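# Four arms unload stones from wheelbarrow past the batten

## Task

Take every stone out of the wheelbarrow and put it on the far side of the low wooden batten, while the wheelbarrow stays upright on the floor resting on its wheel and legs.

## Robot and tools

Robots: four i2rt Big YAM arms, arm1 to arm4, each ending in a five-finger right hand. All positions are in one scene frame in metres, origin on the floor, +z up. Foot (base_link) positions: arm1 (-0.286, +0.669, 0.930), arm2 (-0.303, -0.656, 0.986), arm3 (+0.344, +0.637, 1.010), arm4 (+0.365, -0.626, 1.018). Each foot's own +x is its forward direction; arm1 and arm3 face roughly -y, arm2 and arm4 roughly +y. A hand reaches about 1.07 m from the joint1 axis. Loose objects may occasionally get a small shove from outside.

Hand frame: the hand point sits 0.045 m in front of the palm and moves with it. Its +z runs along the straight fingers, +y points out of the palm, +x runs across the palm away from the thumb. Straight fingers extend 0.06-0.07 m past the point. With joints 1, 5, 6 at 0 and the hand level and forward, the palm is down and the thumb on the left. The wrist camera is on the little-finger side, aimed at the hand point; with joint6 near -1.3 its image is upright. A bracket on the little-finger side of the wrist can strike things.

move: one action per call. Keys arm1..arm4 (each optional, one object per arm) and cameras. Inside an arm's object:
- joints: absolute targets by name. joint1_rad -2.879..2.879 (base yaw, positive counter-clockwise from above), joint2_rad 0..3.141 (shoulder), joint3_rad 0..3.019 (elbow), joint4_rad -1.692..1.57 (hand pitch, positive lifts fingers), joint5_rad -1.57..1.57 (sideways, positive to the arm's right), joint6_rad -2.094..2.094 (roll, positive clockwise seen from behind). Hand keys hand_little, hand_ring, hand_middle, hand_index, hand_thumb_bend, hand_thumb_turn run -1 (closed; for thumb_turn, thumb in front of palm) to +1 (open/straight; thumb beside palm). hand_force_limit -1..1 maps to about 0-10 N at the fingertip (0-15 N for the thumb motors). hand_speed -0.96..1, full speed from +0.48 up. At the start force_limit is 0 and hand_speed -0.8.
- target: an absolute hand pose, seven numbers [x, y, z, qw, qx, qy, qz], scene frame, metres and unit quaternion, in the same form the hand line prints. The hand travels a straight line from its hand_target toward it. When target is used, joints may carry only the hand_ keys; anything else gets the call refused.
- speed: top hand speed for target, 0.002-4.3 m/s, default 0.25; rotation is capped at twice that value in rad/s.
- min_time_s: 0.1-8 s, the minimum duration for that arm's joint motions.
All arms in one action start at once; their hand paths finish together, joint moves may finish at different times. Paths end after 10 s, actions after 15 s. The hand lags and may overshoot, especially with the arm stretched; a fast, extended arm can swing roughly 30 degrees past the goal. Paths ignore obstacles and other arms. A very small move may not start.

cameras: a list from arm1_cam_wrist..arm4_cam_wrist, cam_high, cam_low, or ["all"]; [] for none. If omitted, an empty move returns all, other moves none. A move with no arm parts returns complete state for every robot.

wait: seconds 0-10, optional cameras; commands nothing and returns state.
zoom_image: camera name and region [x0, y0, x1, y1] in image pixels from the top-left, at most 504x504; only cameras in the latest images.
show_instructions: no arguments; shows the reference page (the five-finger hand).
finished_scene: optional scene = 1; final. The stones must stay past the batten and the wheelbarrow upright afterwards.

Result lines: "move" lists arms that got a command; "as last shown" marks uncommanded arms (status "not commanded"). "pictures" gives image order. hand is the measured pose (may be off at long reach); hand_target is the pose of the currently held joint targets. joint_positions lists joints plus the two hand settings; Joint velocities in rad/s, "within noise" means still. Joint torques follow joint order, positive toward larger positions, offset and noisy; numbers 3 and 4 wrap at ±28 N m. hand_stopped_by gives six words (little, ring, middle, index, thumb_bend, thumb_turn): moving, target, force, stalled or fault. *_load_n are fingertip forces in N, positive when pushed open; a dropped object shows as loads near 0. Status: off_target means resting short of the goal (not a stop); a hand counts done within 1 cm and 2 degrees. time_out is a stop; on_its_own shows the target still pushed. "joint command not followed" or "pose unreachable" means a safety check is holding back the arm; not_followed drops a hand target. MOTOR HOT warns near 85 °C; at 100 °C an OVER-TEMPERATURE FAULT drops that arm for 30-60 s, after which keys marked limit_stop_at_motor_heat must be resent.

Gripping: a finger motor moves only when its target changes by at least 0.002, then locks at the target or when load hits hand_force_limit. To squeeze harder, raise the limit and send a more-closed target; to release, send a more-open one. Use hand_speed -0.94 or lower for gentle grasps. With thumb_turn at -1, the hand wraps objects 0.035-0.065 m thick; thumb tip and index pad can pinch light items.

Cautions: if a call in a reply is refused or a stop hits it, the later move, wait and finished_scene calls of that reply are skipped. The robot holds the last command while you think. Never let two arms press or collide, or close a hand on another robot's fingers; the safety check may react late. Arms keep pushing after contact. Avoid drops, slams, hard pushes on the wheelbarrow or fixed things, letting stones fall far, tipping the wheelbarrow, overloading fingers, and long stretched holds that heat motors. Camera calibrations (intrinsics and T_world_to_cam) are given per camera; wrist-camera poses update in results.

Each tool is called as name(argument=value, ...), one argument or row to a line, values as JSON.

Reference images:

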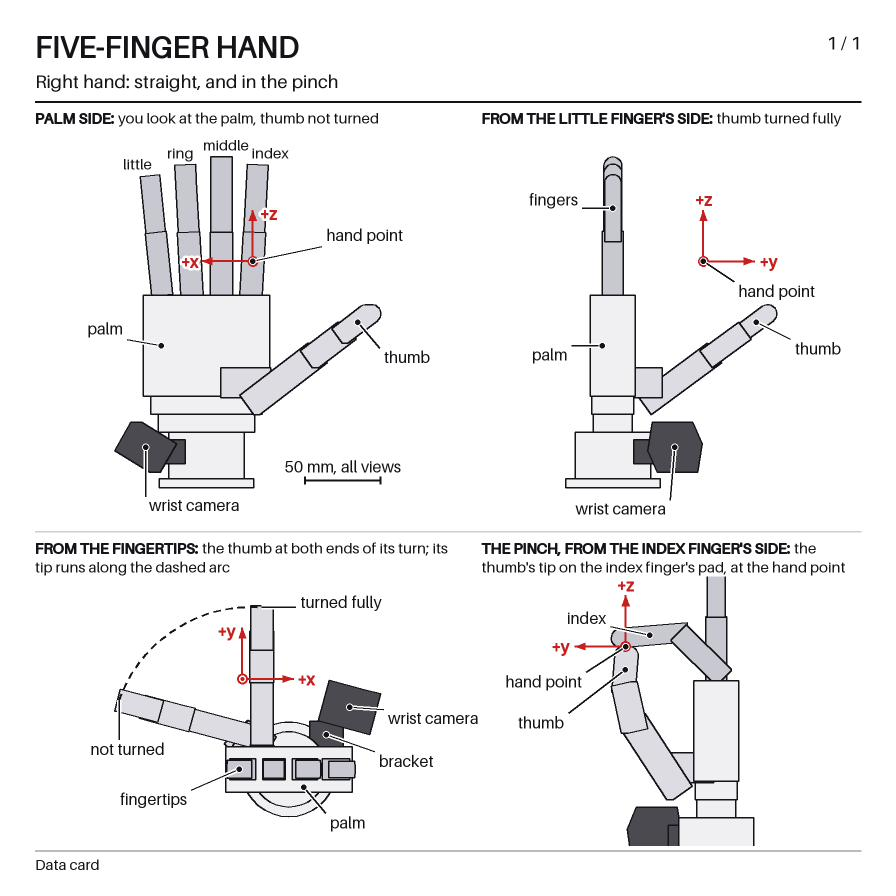

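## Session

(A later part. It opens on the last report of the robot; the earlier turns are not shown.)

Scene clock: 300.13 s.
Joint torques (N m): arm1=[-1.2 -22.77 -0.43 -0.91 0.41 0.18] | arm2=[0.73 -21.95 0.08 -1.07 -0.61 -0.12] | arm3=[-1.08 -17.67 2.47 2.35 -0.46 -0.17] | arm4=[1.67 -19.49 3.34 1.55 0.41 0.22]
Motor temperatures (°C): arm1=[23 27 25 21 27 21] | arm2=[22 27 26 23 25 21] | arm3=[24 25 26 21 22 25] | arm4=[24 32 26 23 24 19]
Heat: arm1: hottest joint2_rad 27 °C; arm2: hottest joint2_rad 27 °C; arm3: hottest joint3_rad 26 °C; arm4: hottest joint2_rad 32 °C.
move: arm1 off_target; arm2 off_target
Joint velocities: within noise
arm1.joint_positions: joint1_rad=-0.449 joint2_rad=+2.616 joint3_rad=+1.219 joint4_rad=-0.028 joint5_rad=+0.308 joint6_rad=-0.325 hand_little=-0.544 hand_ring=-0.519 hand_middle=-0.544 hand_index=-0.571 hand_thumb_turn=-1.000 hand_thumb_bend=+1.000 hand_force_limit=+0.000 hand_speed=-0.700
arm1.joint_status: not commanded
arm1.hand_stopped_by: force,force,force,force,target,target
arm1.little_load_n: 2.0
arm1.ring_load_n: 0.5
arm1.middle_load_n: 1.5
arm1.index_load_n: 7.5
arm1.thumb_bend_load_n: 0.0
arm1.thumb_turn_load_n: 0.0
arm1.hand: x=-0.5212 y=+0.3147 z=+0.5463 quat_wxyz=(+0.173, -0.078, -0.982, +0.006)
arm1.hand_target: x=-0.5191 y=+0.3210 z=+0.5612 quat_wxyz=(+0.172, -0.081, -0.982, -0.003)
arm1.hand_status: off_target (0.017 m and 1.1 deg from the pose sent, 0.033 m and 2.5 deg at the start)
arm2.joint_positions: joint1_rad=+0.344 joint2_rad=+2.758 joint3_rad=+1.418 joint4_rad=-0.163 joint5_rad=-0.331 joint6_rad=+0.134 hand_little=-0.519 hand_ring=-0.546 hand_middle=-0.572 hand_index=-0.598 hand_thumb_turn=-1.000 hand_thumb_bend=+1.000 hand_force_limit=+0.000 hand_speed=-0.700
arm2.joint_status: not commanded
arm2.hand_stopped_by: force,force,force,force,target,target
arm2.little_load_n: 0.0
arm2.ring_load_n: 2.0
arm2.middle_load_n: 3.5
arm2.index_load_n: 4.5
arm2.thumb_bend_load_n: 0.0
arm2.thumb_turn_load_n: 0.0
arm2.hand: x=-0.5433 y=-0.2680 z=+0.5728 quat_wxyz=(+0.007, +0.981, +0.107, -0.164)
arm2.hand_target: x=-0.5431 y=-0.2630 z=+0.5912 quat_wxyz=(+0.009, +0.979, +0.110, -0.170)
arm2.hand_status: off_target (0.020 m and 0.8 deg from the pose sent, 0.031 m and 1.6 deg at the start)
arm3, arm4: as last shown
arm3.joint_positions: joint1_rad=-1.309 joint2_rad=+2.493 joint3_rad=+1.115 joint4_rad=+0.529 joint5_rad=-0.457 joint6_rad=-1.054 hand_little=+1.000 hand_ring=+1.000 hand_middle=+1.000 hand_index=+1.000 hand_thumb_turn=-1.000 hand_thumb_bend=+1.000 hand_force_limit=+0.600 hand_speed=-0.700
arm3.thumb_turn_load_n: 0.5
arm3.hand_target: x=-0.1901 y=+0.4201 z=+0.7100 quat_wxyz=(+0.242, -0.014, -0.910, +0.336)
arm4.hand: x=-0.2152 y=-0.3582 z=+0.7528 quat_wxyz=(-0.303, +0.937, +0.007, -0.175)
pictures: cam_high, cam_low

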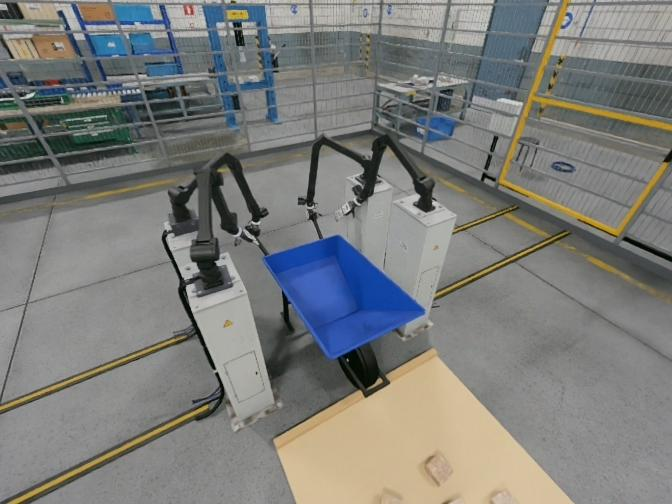

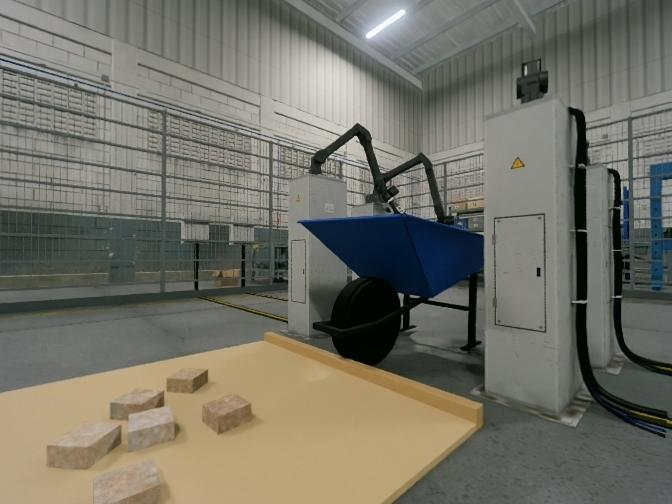

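move(
  arm1={"target":[-0.526,0.321,0.542,-0.165,0.081,0.983,0.003],"speed":0.03},
  arm2={"target":[-0.551,-0.263,0.567,0.009,0.980,0.110,-0.165],"speed":0.03},
  cameras=["cam_low"],
)

zoom_image(
  camera="cam_low",
  region=[280, 220, 500, 400],
)

Scene clock: 301.63 s.
Joint torques (N m): arm1=[-2.43 -20.89 -0.44 -0.79 0.54 0.21] | arm2=[0.03 -21.89 0.95 -0.69 -0.38 -0.04] | arm3=[-0.97 -17.79 2.47 2.39 -0.45 -0.18] | arm4=[1.32 -19.66 3.38 1.54 0.4 0.22]
Motor temperatures (°C): arm1=[23 27 25 21 27 21] | arm2=[22 27 26 23 25 21] | arm3=[24 25 25 21 22 25] | arm4=[24 32 26 23 24 19]
Heat: arm1: hottest joint2_rad 27 °C; arm2: hottest joint2_rad 27 °C; arm3: hottest joint2_rad 25 °C; arm4: hottest joint2_rad 32 °C.
move: arm1 off_target; arm2 off_target
Joint velocities: within noise
arm1.joint_positions: joint1_rad=-0.453 joint2_rad=+2.642 joint3_rad=+1.267 joint4_rad=-0.023 joint5_rad=+0.289 joint6_rad=-0.345 hand_little=-0.544 hand_ring=-0.519 hand_middle=-0.544 hand_index=-0.572 hand_thumb_turn=-1.000 hand_thumb_bend=+1.000 hand_force_limit=+0.000 hand_speed=-0.700
arm1.joint_status: not commanded
arm1.hand_stopped_by: force,force,force,force,target,target
arm1.little_load_n: 0.0
arm1.ring_load_n: 0.0
arm1.middle_load_n: 0.0
arm1.index_load_n: 3.5
arm1.thumb_bend_load_n: -0.5
arm1.thumb_turn_load_n: 0.0
arm1.hand: x=-0.5289 y=+0.2980 z=+0.5370 quat_wxyz=(+0.169, -0.071, -0.983, +0.020)
arm1.hand_target: x=-0.5257 y=+0.3205 z=+0.5416 quat_wxyz=(+0.165, -0.081, -0.983, -0.003)
arm1.hand_status: off_target (0.024 m and 3.0 deg from the pose sent, 0.009 m and 1.4 deg at the start)
arm2.joint_positions: joint1_rad=+0.373 joint2_rad=+2.821 joint3_rad=+1.461 joint4_rad=-0.163 joint5_rad=-0.326 joint6_rad=+0.144 hand_little=-0.519 hand_ring=-0.546 hand_middle=-0.572 hand_index=-0.598 hand_thumb_turn=-1.000 hand_thumb_bend=+1.000 hand_force_limit=+0.000 hand_speed=-0.700
arm2.joint_status: not commanded
arm2.hand_stopped_by: force,force,force,force,target,target
arm2.little_load_n: 0.0
arm2.ring_load_n: 0.5
arm2.middle_load_n: 2.5
arm2.index_load_n: 6.0
arm2.thumb_bend_load_n: 0.0
arm2.thumb_turn_load_n: 0.0
arm2.hand: x=-0.5509 y=-0.2826 z=+0.5478 quat_wxyz=(+0.020, +0.980, +0.115, -0.159)
arm2.hand_target: x=-0.5509 y=-0.2632 z=+0.5663 quat_wxyz=(+0.009, +0.980, +0.110, -0.165)
arm2.hand_status: off_target (0.027 m and 1.5 deg from the pose sent, 0.011 m and 0.4 deg at the start)
arm3, arm4: as last shown
arm3.thumb_turn_load_n: 0.0

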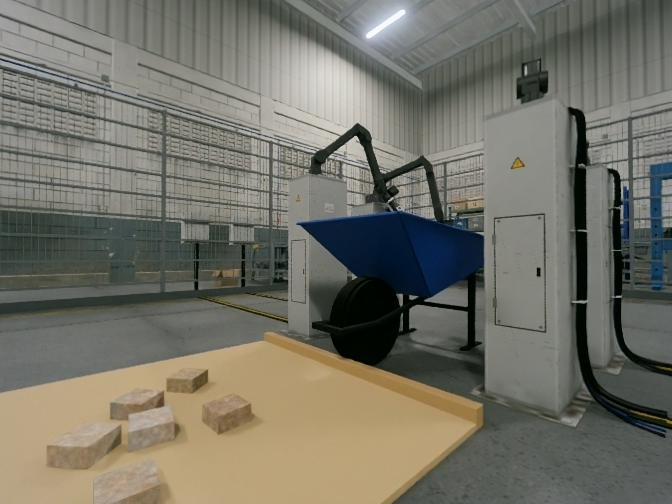

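Scaled by 2.291 from the camera's image (finer frame: 960x720).

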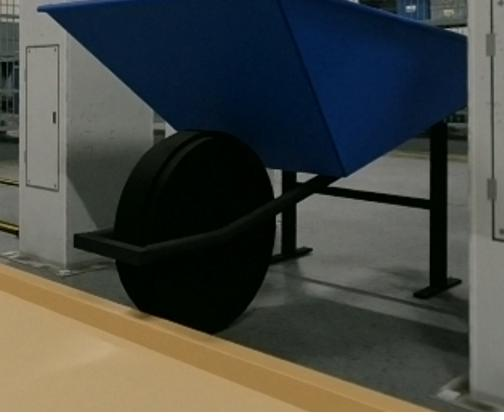

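move(
  arm1={"target":[-0.529,0.300,0.522,-0.165,0.078,0.983,-0.012],"speed":0.03},
  arm2={"target":[-0.553,-0.282,0.545,0.018,0.980,0.113,-0.160],"speed":0.03},
  cameras=["cam_low"],
)

zoom_image(
  camera="cam_low",
  region=[280, 220, 500, 400],
)

Scene clock: 303.30 s.
Joint torques (N m): arm1=[-1.44 -17.61 2.5 -0.2 0.2 0.27] | arm2=[0.62 -19.72 0.98 -0.24 -0.26 -0.03] | arm3=[-1.14 -17.9 2.48 2.32 -0.45 -0.19] | arm4=[1.32 -19.49 3.25 1.58 0.43 0.23]
Motor temperatures (°C): arm1=[23 27 24 21 27 21] | arm2=[22 28 26 23 25 21] | arm3=[24 25 25 21 22 25] | arm4=[24 32 26 23 24 19]
Heat: arm1: hottest joint2_rad 27 °C; arm2: hottest joint2_rad 28 °C; arm3: hottest joint2_rad 25 °C; arm4: hottest joint2_rad 32 °C.
move: arm1 off_target; arm2 off_target
Joint velocities: within noise
arm1.joint_positions: joint1_rad=-0.453 joint2_rad=+2.654 joint3_rad=+1.299 joint4_rad=-0.025 joint5_rad=+0.288 joint6_rad=-0.348 hand_little=-0.544 hand_ring=-0.519 hand_middle=-0.544 hand_index=-0.572 hand_thumb_turn=-1.000 hand_thumb_bend=+1.000 hand_force_limit=+0.000 hand_speed=-0.700
arm1.joint_status: not commanded
arm1.hand_stopped_by: force,force,force,force,target,target
arm1.little_load_n: 0.5
arm1.ring_load_n: 0.0
arm1.middle_load_n: 0.0
arm1.index_load_n: 2.0
arm1.thumb_bend_load_n: 0.0
arm1.thumb_turn_load_n: 0.0
arm1.hand: x=-0.5348 y=+0.2861 z=+0.5335 quat_wxyz=(+0.172, -0.070, -0.982, +0.028)
arm1.hand_target: x=-0.5288 y=+0.3001 z=+0.5226 quat_wxyz=(+0.165, -0.078, -0.983, +0.012)
arm1.hand_status: off_target (0.019 m and 2.2 deg from the pose sent, 0.015 m and 1.3 deg at the start)
arm2.joint_positions: joint1_rad=+0.386 joint2_rad=+2.845 joint3_rad=+1.468 joint4_rad=-0.150 joint5_rad=-0.323 joint6_rad=+0.153 hand_little=-0.519 hand_ring=-0.546 hand_middle=-0.572 hand_index=-0.598 hand_thumb_turn=-1.000 hand_thumb_bend=+1.000 hand_force_limit=+0.000 hand_speed=-0.700
arm2.joint_status: not commanded
arm2.hand_stopped_by: force,force,force,force,target,target
arm2.little_load_n: 0.5
arm2.ring_load_n: 0.0
arm2.middle_load_n: 1.5
arm2.index_load_n: 5.0
arm2.thumb_bend_load_n: 0.0
arm2.thumb_turn_load_n: 0.0
arm2.hand: x=-0.5537 y=-0.2908 z=+0.5373 quat_wxyz=(+0.022, +0.980, +0.116, -0.157)
arm2.hand_target: x=-0.5530 y=-0.2820 z=+0.5449 quat_wxyz=(+0.018, +0.980, +0.113, -0.160)
arm2.hand_status: off_target (0.012 m and 0.7 deg from the pose sent, 0.004 m and 0.3 deg at the start)
arm3, arm4: as last shown

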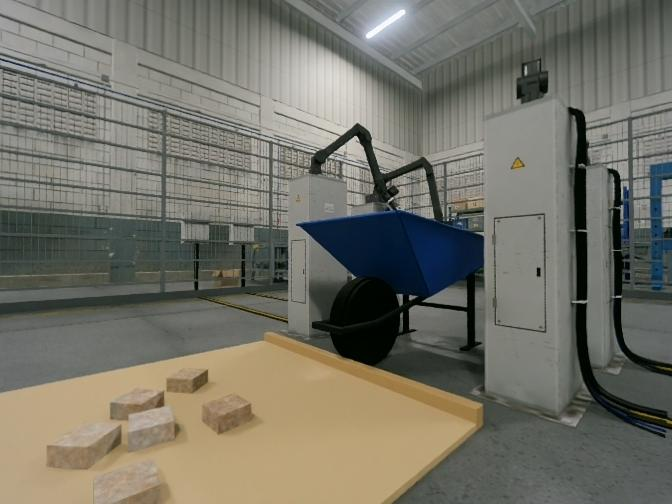

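Scaled by 2.291 from the camera's image (finer frame: 960x720).

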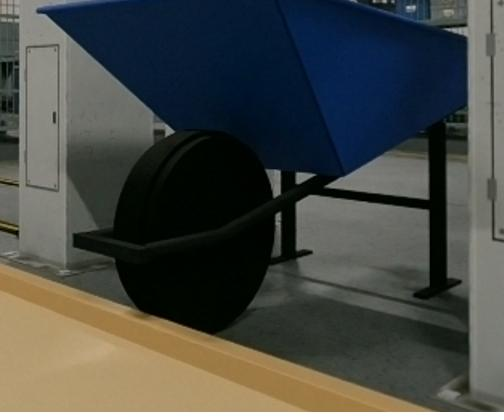

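move(
  arm1={"target":[-0.534,0.287,0.527,-0.168,0.072,0.983,-0.022],"speed":0.03},
  arm2={"target":[-0.554,-0.293,0.530,0.020,0.980,0.115,-0.157],"speed":0.03},
  cameras=["cam_low","cam_high"],
)

zoom_image(
  camera="cam_low",
  region=[380, 280, 500, 360],
)

Scene clock: 304.53 s.
Joint torques (N m): arm1=[-1.2 -18.49 3.33 0.08 0.1 0.13] | arm2=[1.49 -17.03 1.54 0.4 -0.07 0.02] | arm3=[-1.14 -17.73 2.45 2.32 -0.47 -0.2] | arm4=[1.67 -19.66 3.38 1.52 0.42 0.24]
Motor temperatures (°C): arm1=[23 27 24 21 27 21] | arm2=[22 28 26 23 25 21] | arm3=[24 25 25 21 22 25] | arm4=[24 32 26 23 24 19]
Heat: arm1: hottest joint2_rad 27 °C; arm2: hottest joint2_rad 28 °C; arm3: hottest joint2_rad 25 °C; arm4: hottest joint2_rad 32 °C.
move: arm1 done; arm2 done
Joint velocities: within noise
arm1.joint_positions: joint1_rad=-0.453 joint2_rad=+2.655 joint3_rad=+1.304 joint4_rad=-0.033 joint5_rad=+0.288 joint6_rad=-0.348 hand_little=-0.544 hand_ring=-0.519 hand_middle=-0.544 hand_index=-0.572 hand_thumb_turn=-1.000 hand_thumb_bend=+1.000 hand_force_limit=+0.000 hand_speed=-0.700
arm1.joint_status: not commanded
arm1.hand_stopped_by: force,force,force,force,target,target
arm1.little_load_n: 0.0
arm1.ring_load_n: 0.0
arm1.middle_load_n: 0.0
arm1.index_load_n: 1.5
arm1.thumb_bend_load_n: -0.5
arm1.thumb_turn_load_n: 0.0
arm1.hand: x=-0.5351 y=+0.2855 z=+0.5337 quat_wxyz=(+0.171, -0.070, -0.982, +0.027)
arm1.hand_target: x=-0.5339 y=+0.2870 z=+0.5271 quat_wxyz=(+0.168, -0.072, -0.983, +0.022)
arm1.hand_status: done (0.007 m and 0.7 deg from the pose sent, 0.007 m and 0.9 deg at the start)
arm2.joint_positions: joint1_rad=+0.386 joint2_rad=+2.847 joint3_rad=+1.468 joint4_rad=-0.141 joint5_rad=-0.323 joint6_rad=+0.156 hand_little=-0.519 hand_ring=-0.546 hand_middle=-0.573 hand_index=-0.598 hand_thumb_turn=-1.000 hand_thumb_bend=+1.000 hand_force_limit=+0.000 hand_speed=-0.700
arm2.joint_status: not commanded
arm2.hand_stopped_by: force,force,force,force,target,target
arm2.little_load_n: 0.0
arm2.ring_load_n: 0.0
arm2.middle_load_n: 0.0
arm2.index_load_n: 2.5
arm2.thumb_bend_load_n: 0.0
arm2.thumb_turn_load_n: -0.5
arm2.hand: x=-0.5543 y=-0.2901 z=+0.5359 quat_wxyz=(+0.019, +0.980, +0.115, -0.158)
arm2.hand_target: x=-0.5539 y=-0.2931 z=+0.5300 quat_wxyz=(+0.020, +0.981, +0.115, -0.157)
arm2.hand_status: done (0.007 m and 0.1 deg from the pose sent, 0.008 m and 0.3 deg at the start)
arm3, arm4: as last shown
arm3.little_load_n: -0.5
arm3.middle_load_n: -0.5
arm4.index_load_n: -0.5
pictures: cam_high, cam_low

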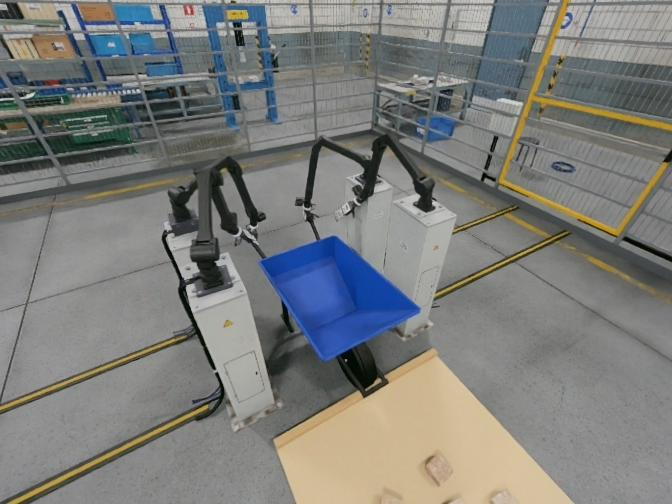

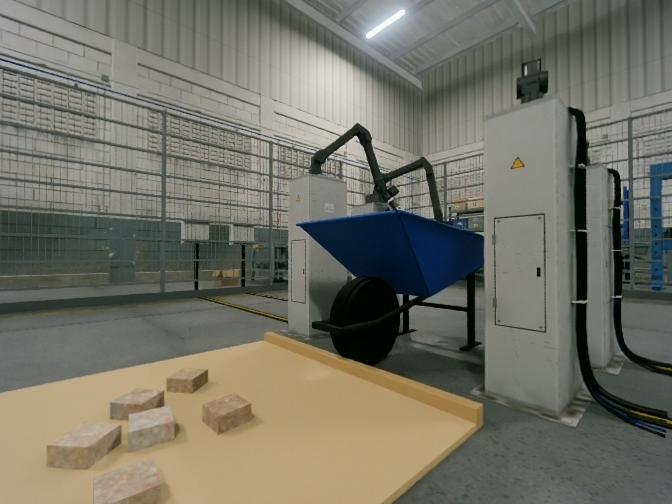

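Scaled by 4.200 from the camera's image (finer frame: 960x720).

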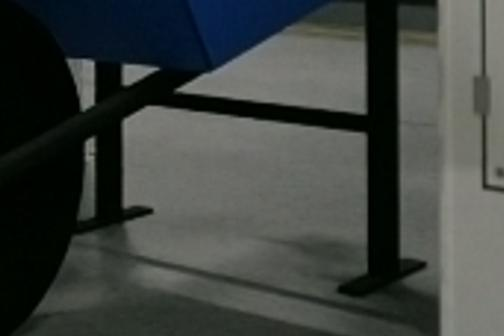

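move(
  arm1={"joints":{"hand_little":1,"hand_ring":1,"hand_middle":1,"hand_index":1,"hand_speed":-0.6}},
  arm2={"joints":{"hand_little":1,"hand_ring":1,"hand_middle":1,"hand_index":1,"hand_speed":-0.6}},
  cameras=["arm1_cam_wrist","arm2_cam_wrist","cam_low"],
)

Scene clock: 306.57 s.
Joint torques (N m): arm1=[-1.14 -18.49 3.34 0.13 0.11 0.15] | arm2=[1.49 -17.08 1.54 0.43 -0.08 0.01] | arm3=[-1.26 -17.61 2.48 2.33 -0.45 -0.17] | arm4=[1.55 -19.49 3.32 1.55 0.41 0.24]
Motor temperatures (°C): arm1=[23 27 24 21 27 21] | arm2=[22 27 25 23 24 21] | arm3=[24 25 25 21 22 25] | arm4=[24 32 26 23 24 19]
Heat: arm1: hottest joint2_rad 27 °C; arm2: hottest joint2_rad 27 °C; arm3: hottest joint2_rad 25 °C; arm4: hottest joint2_rad 32 °C.
move: arm1 done; arm2 done
Joint velocities: within noise
arm1.joint_positions: joint1_rad=-0.453 joint2_rad=+2.655 joint3_rad=+1.304 joint4_rad=-0.033 joint5_rad=+0.287 joint6_rad=-0.348 hand_little=+1.000 hand_ring=+1.000 hand_middle=+1.000 hand_index=+1.000 hand_thumb_turn=-1.000 hand_thumb_bend=+1.000 hand_force_limit=+0.000 hand_speed=-0.600
arm1.joint_status: all done
arm1.hand_stopped_by: target,target,target,target,target,target
arm1.little_load_n: 0.0
arm1.ring_load_n: 0.0
arm1.middle_load_n: 0.0
arm1.index_load_n: 0.0
arm1.thumb_bend_load_n: 0.0
arm1.thumb_turn_load_n: 0.0
arm1.hand: x=-0.5350 y=+0.2855 z=+0.5337 quat_wxyz=(+0.171, -0.070, -0.982, +0.026)
arm1.hand_target: x=-0.5340 y=+0.2870 z=+0.5271 quat_wxyz=(+0.168, -0.072, -0.983, +0.022)
arm1.hand_status: not commanded
arm2.joint_positions: joint1_rad=+0.386 joint2_rad=+2.847 joint3_rad=+1.468 joint4_rad=-0.140 joint5_rad=-0.323 joint6_rad=+0.157 hand_little=+1.000 hand_ring=+1.000 hand_middle=+1.000 hand_index=+1.000 hand_thumb_turn=-1.000 hand_thumb_bend=+1.000 hand_force_limit=+0.000 hand_speed=-0.600
arm2.joint_status: all done
arm2.hand_stopped_by: target,target,target,target,target,target
arm2.little_load_n: 0.0
arm2.ring_load_n: 0.0
arm2.middle_load_n: 0.0
arm2.index_load_n: 0.5
arm2.thumb_bend_load_n: 0.0
arm2.thumb_turn_load_n: 0.0
arm2.hand: x=-0.5543 y=-0.2900 z=+0.5359 quat_wxyz=(+0.019, +0.980, +0.115, -0.158)
arm2.hand_target: x=-0.5539 y=-0.2931 z=+0.5300 quat_wxyz=(+0.020, +0.981, +0.115, -0.157)
arm2.hand_status: not commanded
arm3, arm4: as last shown
arm3.little_load_n: 0.0
arm3.middle_load_n: 0.0
arm4.index_load_n: 0.0
arm1_cam_wrist: T_world_to_cam=[[-0.18384, 0.98135, 0.05624, -0.4143], [0.9757, 0.17525, 0.1315, 0.4063], [0.11919, 0.07905, -0.98972, 0.68154]] pos_world=[-0.55382, 0.28149, 0.64441]
arm2_cam_wrist: T_world_to_cam=[[0.49836, -0.86544, -0.0515, 0.04804], [-0.52595, -0.34902, 0.7756, -0.81137], [-0.68921, -0.35945, -0.62912, -0.03178]] pos_world=[-0.47258, -0.25304, 0.61179]

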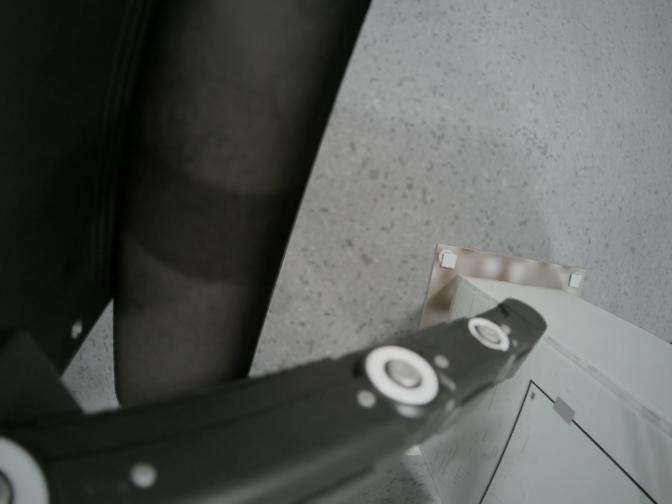

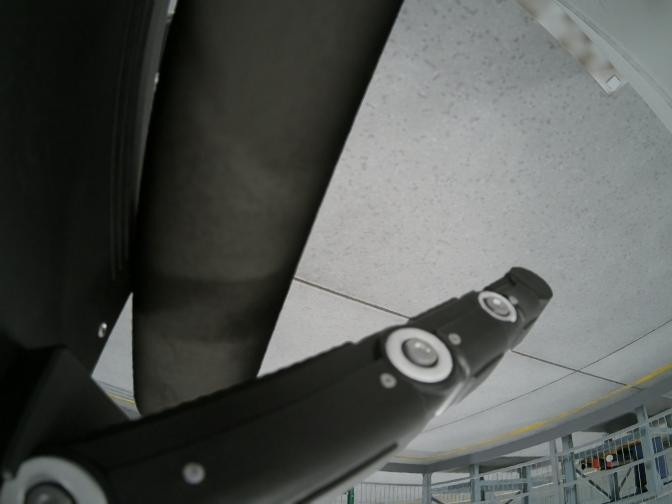

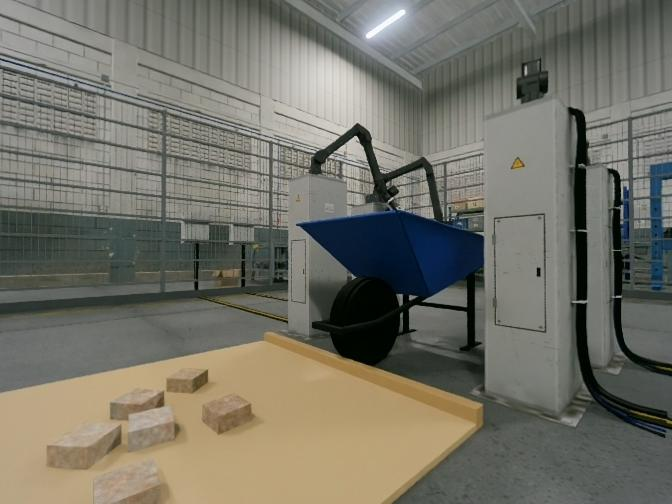

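move(
  arm1={"target":[-0.481,0.288,0.684,-0.171,0.070,0.982,-0.026],"speed":0.1},
  arm2={"target":[-0.505,-0.280,0.688,0.019,0.980,0.115,-0.158],"speed":0.1},
  cameras=["arm1_cam_wrist","arm2_cam_wrist","cam_low"],
)

Scene clock: 309.07 s.
Joint torques (N m): arm1=[0.15 -19.72 2.81 0.08 0.26 0.18] | arm2=[1.2 -18.26 1.32 -0.39 -0.21 -0.09] | arm3=[-1.08 -17.9 2.51 2.29 -0.45 -0.18] | arm4=[1.67 -19.6 3.32 1.57 0.4 0.21]
Motor temperatures (°C): arm1=[23 27 24 21 27 21] | arm2=[22 27 25 23 24 21] | arm3=[24 25 25 21 22 25] | arm4=[24 32 25 23 24 19]
Heat: arm1: hottest joint2_rad 27 °C; arm2: hottest joint2_rad 27 °C; arm3: hottest joint2_rad 25 °C; arm4: hottest joint2_rad 32 °C.
move: arm1 done; arm2 done
Joint velocities: within noise
arm1.joint_positions: joint1_rad=-0.367 joint2_rad=+2.268 joint3_rad=+1.051 joint4_rad=-0.202 joint5_rad=+0.303 joint6_rad=-0.253 hand_little=+1.000 hand_ring=+1.000 hand_middle=+1.000 hand_index=+1.000 hand_thumb_turn=-1.000 hand_thumb_bend=+1.000 hand_force_limit=+0.000 hand_speed=-0.600
arm1.joint_status: not commanded
arm1.hand_stopped_by: target,target,target,target,target,target
arm1.little_load_n: 0.0
arm1.ring_load_n: 0.0
arm1.middle_load_n: 0.0
arm1.index_load_n: 0.0
arm1.thumb_bend_load_n: 0.0
arm1.thumb_turn_load_n: 0.0
arm1.hand: x=-0.4857 y=+0.2925 z=+0.6772 quat_wxyz=(+0.170, -0.073, -0.983, +0.022)
arm1.hand_target: x=-0.4810 y=+0.2880 z=+0.6838 quat_wxyz=(+0.171, -0.070, -0.982, +0.026)
arm1.hand_status: done (0.009 m and 0.6 deg from the pose sent, 0.160 m and 0.1 deg at the start)
arm2.joint_positions: joint1_rad=+0.286 joint2_rad=+2.466 joint3_rad=+1.197 joint4_rad=-0.276 joint5_rad=-0.324 joint6_rad=+0.054 hand_little=+1.000 hand_ring=+1.000 hand_middle=+1.000 hand_index=+1.000 hand_thumb_turn=-1.000 hand_thumb_bend=+1.000 hand_force_limit=+0.000 hand_speed=-0.600
arm2.joint_status: not commanded
arm2.hand_stopped_by: target,target,target,target,target,target
arm2.little_load_n: 0.0
arm2.ring_load_n: 0.0
arm2.middle_load_n: 0.0
arm2.index_load_n: 0.0
arm2.thumb_bend_load_n: 0.0
arm2.thumb_turn_load_n: 0.0
arm2.hand: x=-0.5087 y=-0.2777 z=+0.6848 quat_wxyz=(+0.015, +0.981, +0.114, -0.158)
arm2.hand_target: x=-0.5051 y=-0.2801 z=+0.6880 quat_wxyz=(+0.019, +0.981, +0.115, -0.158)
arm2.hand_status: done (0.005 m and 0.4 deg from the pose sent, 0.160 m and 0.0 deg at the start)
arm3, arm4: as last shown
arm3.middle_load_n: -0.5
arm1_cam_wrist: T_world_to_cam=[[-0.17783, 0.98206, 0.06269, -0.42182], [0.97632, 0.1681, 0.13617, 0.33731], [0.12319, 0.08542, -0.9887, 0.81652]] pos_world=[-0.50492, 0.2878, 0.7878]
arm2_cam_wrist: T_world_to_cam=[[0.49603, -0.86635, -0.05827, 0.04678], [-0.52668, -0.35355, 0.77305, -0.89838], [-0.69034, -0.35276, -0.63166, 0.10079]] pos_world=[-0.42679, -0.24154, 0.76088]

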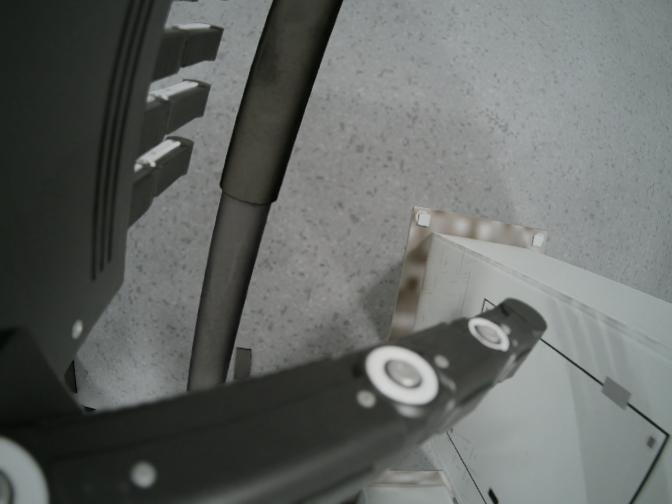

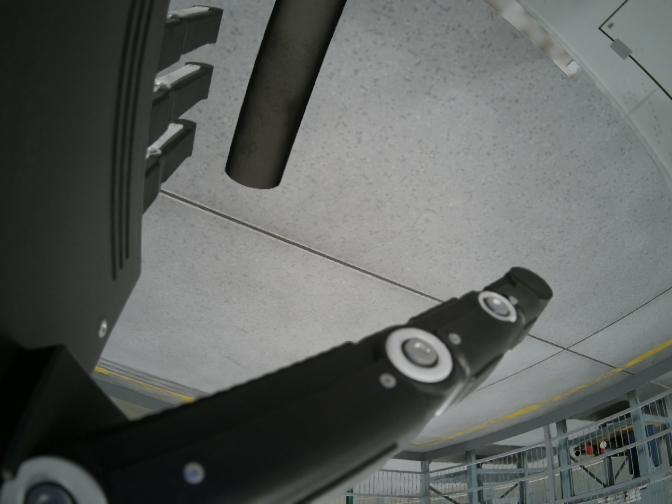

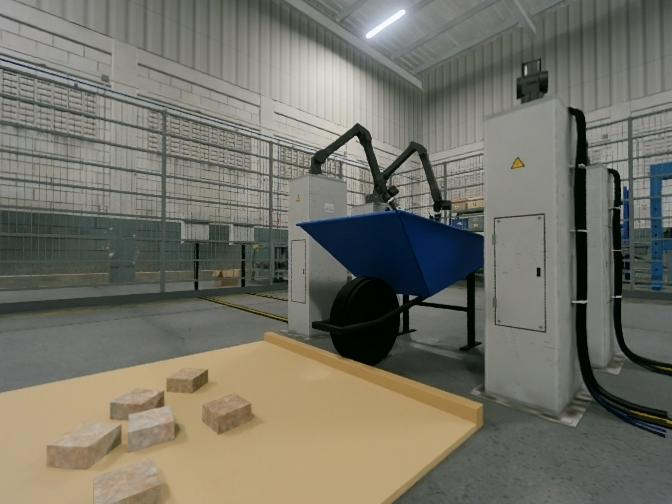

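move(
  arm1={"target":[-0.47,0.33,0.85,-0.171,0.070,0.982,-0.026],"speed":0.25},
  arm2={"target":[-0.50,-0.32,0.86,0.019,0.980,0.115,-0.158],"speed":0.25},
  cameras=["cam_high","cam_low"],
)

zoom_image(
  camera="cam_low",
  region=[280, 200, 520, 400],
)

zoom_image(
  camera="cam_high",
  region=[220, 200, 560, 504],
)

Scene clock: 310.80 s.
Joint torques (N m): arm1=[-1.14 -14.86 5.3 0.09 0.19 0.02] | arm2=[1.73 -13.74 3.14 -0.36 -0.2 0.01] | arm3=[-1.26 -17.85 2.51 2.33 -0.48 -0.18] | arm4=[1.08 -19.6 3.34 1.62 0.41 0.24]
Motor temperatures (°C): arm1=[23 27 24 21 27 21] | arm2=[22 27 25 23 24 21] | arm3=[24 25 25 21 22 25] | arm4=[24 32 25 23 24 19]
Heat: arm1: hottest joint2_rad 27 °C; arm2: hottest joint2_rad 27 °C; arm3: hottest joint2_rad 25 °C; arm4: hottest joint2_rad 32 °C.
move: arm1 done; arm2 done
Joint velocities: within noise
arm1.joint_positions: joint1_rad=-0.367 joint2_rad=+1.779 joint3_rad=+0.888 joint4_rad=-0.515 joint5_rad=+0.303 joint6_rad=-0.253 hand_little=+1.000 hand_ring=+1.000 hand_middle=+1.000 hand_index=+1.000 hand_thumb_turn=-1.000 hand_thumb_bend=+1.000 hand_force_limit=+0.000 hand_speed=-0.600
arm1.joint_status: not commanded
arm1.hand_stopped_by: target,target,target,target,target,target
arm1.little_load_n: 0.0
arm1.ring_load_n: 0.0
arm1.middle_load_n: 0.0
arm1.index_load_n: 0.0
arm1.thumb_bend_load_n: 0.0
arm1.thumb_turn_load_n: 0.0
arm1.hand: x=-0.4703 y=+0.3275 z=+0.8485 quat_wxyz=(+0.172, -0.074, -0.982, +0.029)
arm1.hand_target: x=-0.4700 y=+0.3300 z=+0.8500 quat_wxyz=(+0.171, -0.070, -0.982, +0.026)
arm1.hand_status: done (0.003 m and 0.6 deg from the pose sent, 0.177 m and 0.6 deg at the start)
arm2.joint_positions: joint1_rad=+0.286 joint2_rad=+1.975 joint3_rad=+0.957 joint4_rad=-0.512 joint5_rad=-0.324 joint6_rad=+0.054 hand_little=+1.000 hand_ring=+1.000 hand_middle=+1.000 hand_index=+1.000 hand_thumb_turn=-1.000 hand_thumb_bend=+1.000 hand_force_limit=+0.000 hand_speed=-0.600
arm2.joint_status: not commanded
arm2.hand_stopped_by: target,target,target,target,target,target
arm2.little_load_n: 0.0
arm2.ring_load_n: 0.0
arm2.middle_load_n: 0.0
arm2.index_load_n: 0.0
arm2.thumb_bend_load_n: -0.5
arm2.thumb_turn_load_n: 0.0
arm2.hand: x=-0.5000 y=-0.3120 z=+0.8614 quat_wxyz=(+0.008, +0.980, +0.116, -0.159)
arm2.hand_target: x=-0.5000 y=-0.3200 z=+0.8600 quat_wxyz=(+0.019, +0.981, +0.115, -0.158)
arm2.hand_status: done (0.008 m and 1.2 deg from the pose sent, 0.181 m and 0.4 deg at the start)
arm3, arm4: as last shown
arm3.little_load_n: -0.5
arm3.middle_load_n: 0.0
arm3.thumb_turn_load_n: 0.5

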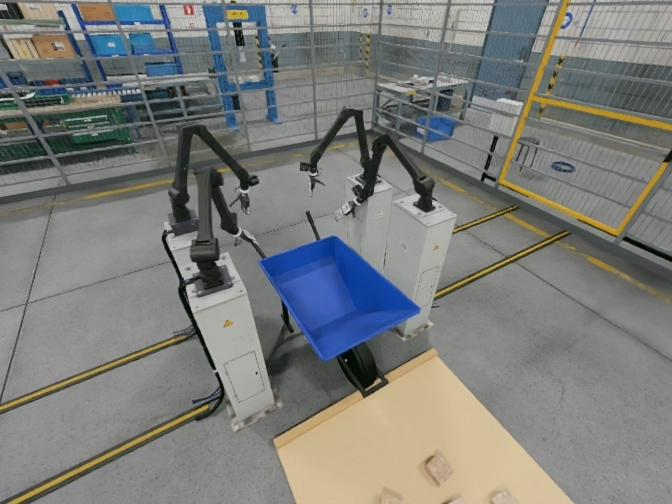

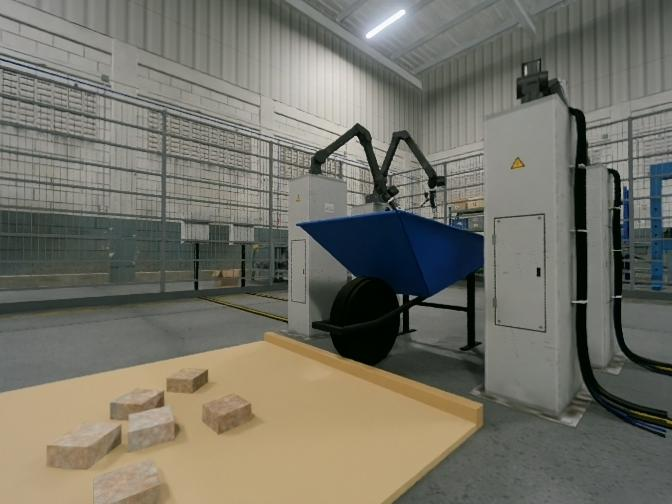

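Scaled by 2.100 from the camera's image (finer frame: 960x720).

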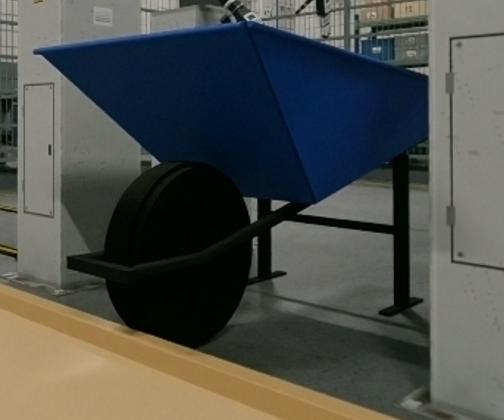

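Scaled by 1.482 from the camera's image (finer frame: 960x720).

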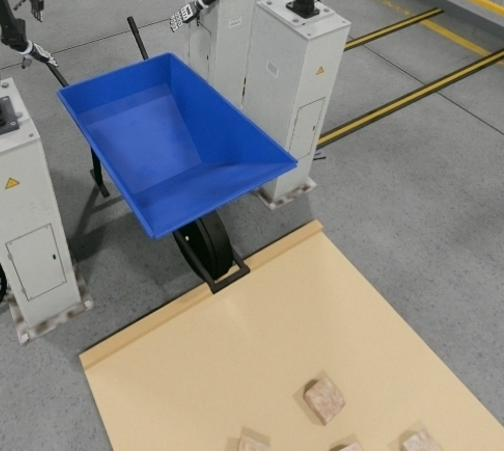

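finished_scene(
)

The scene is finished: the task was done.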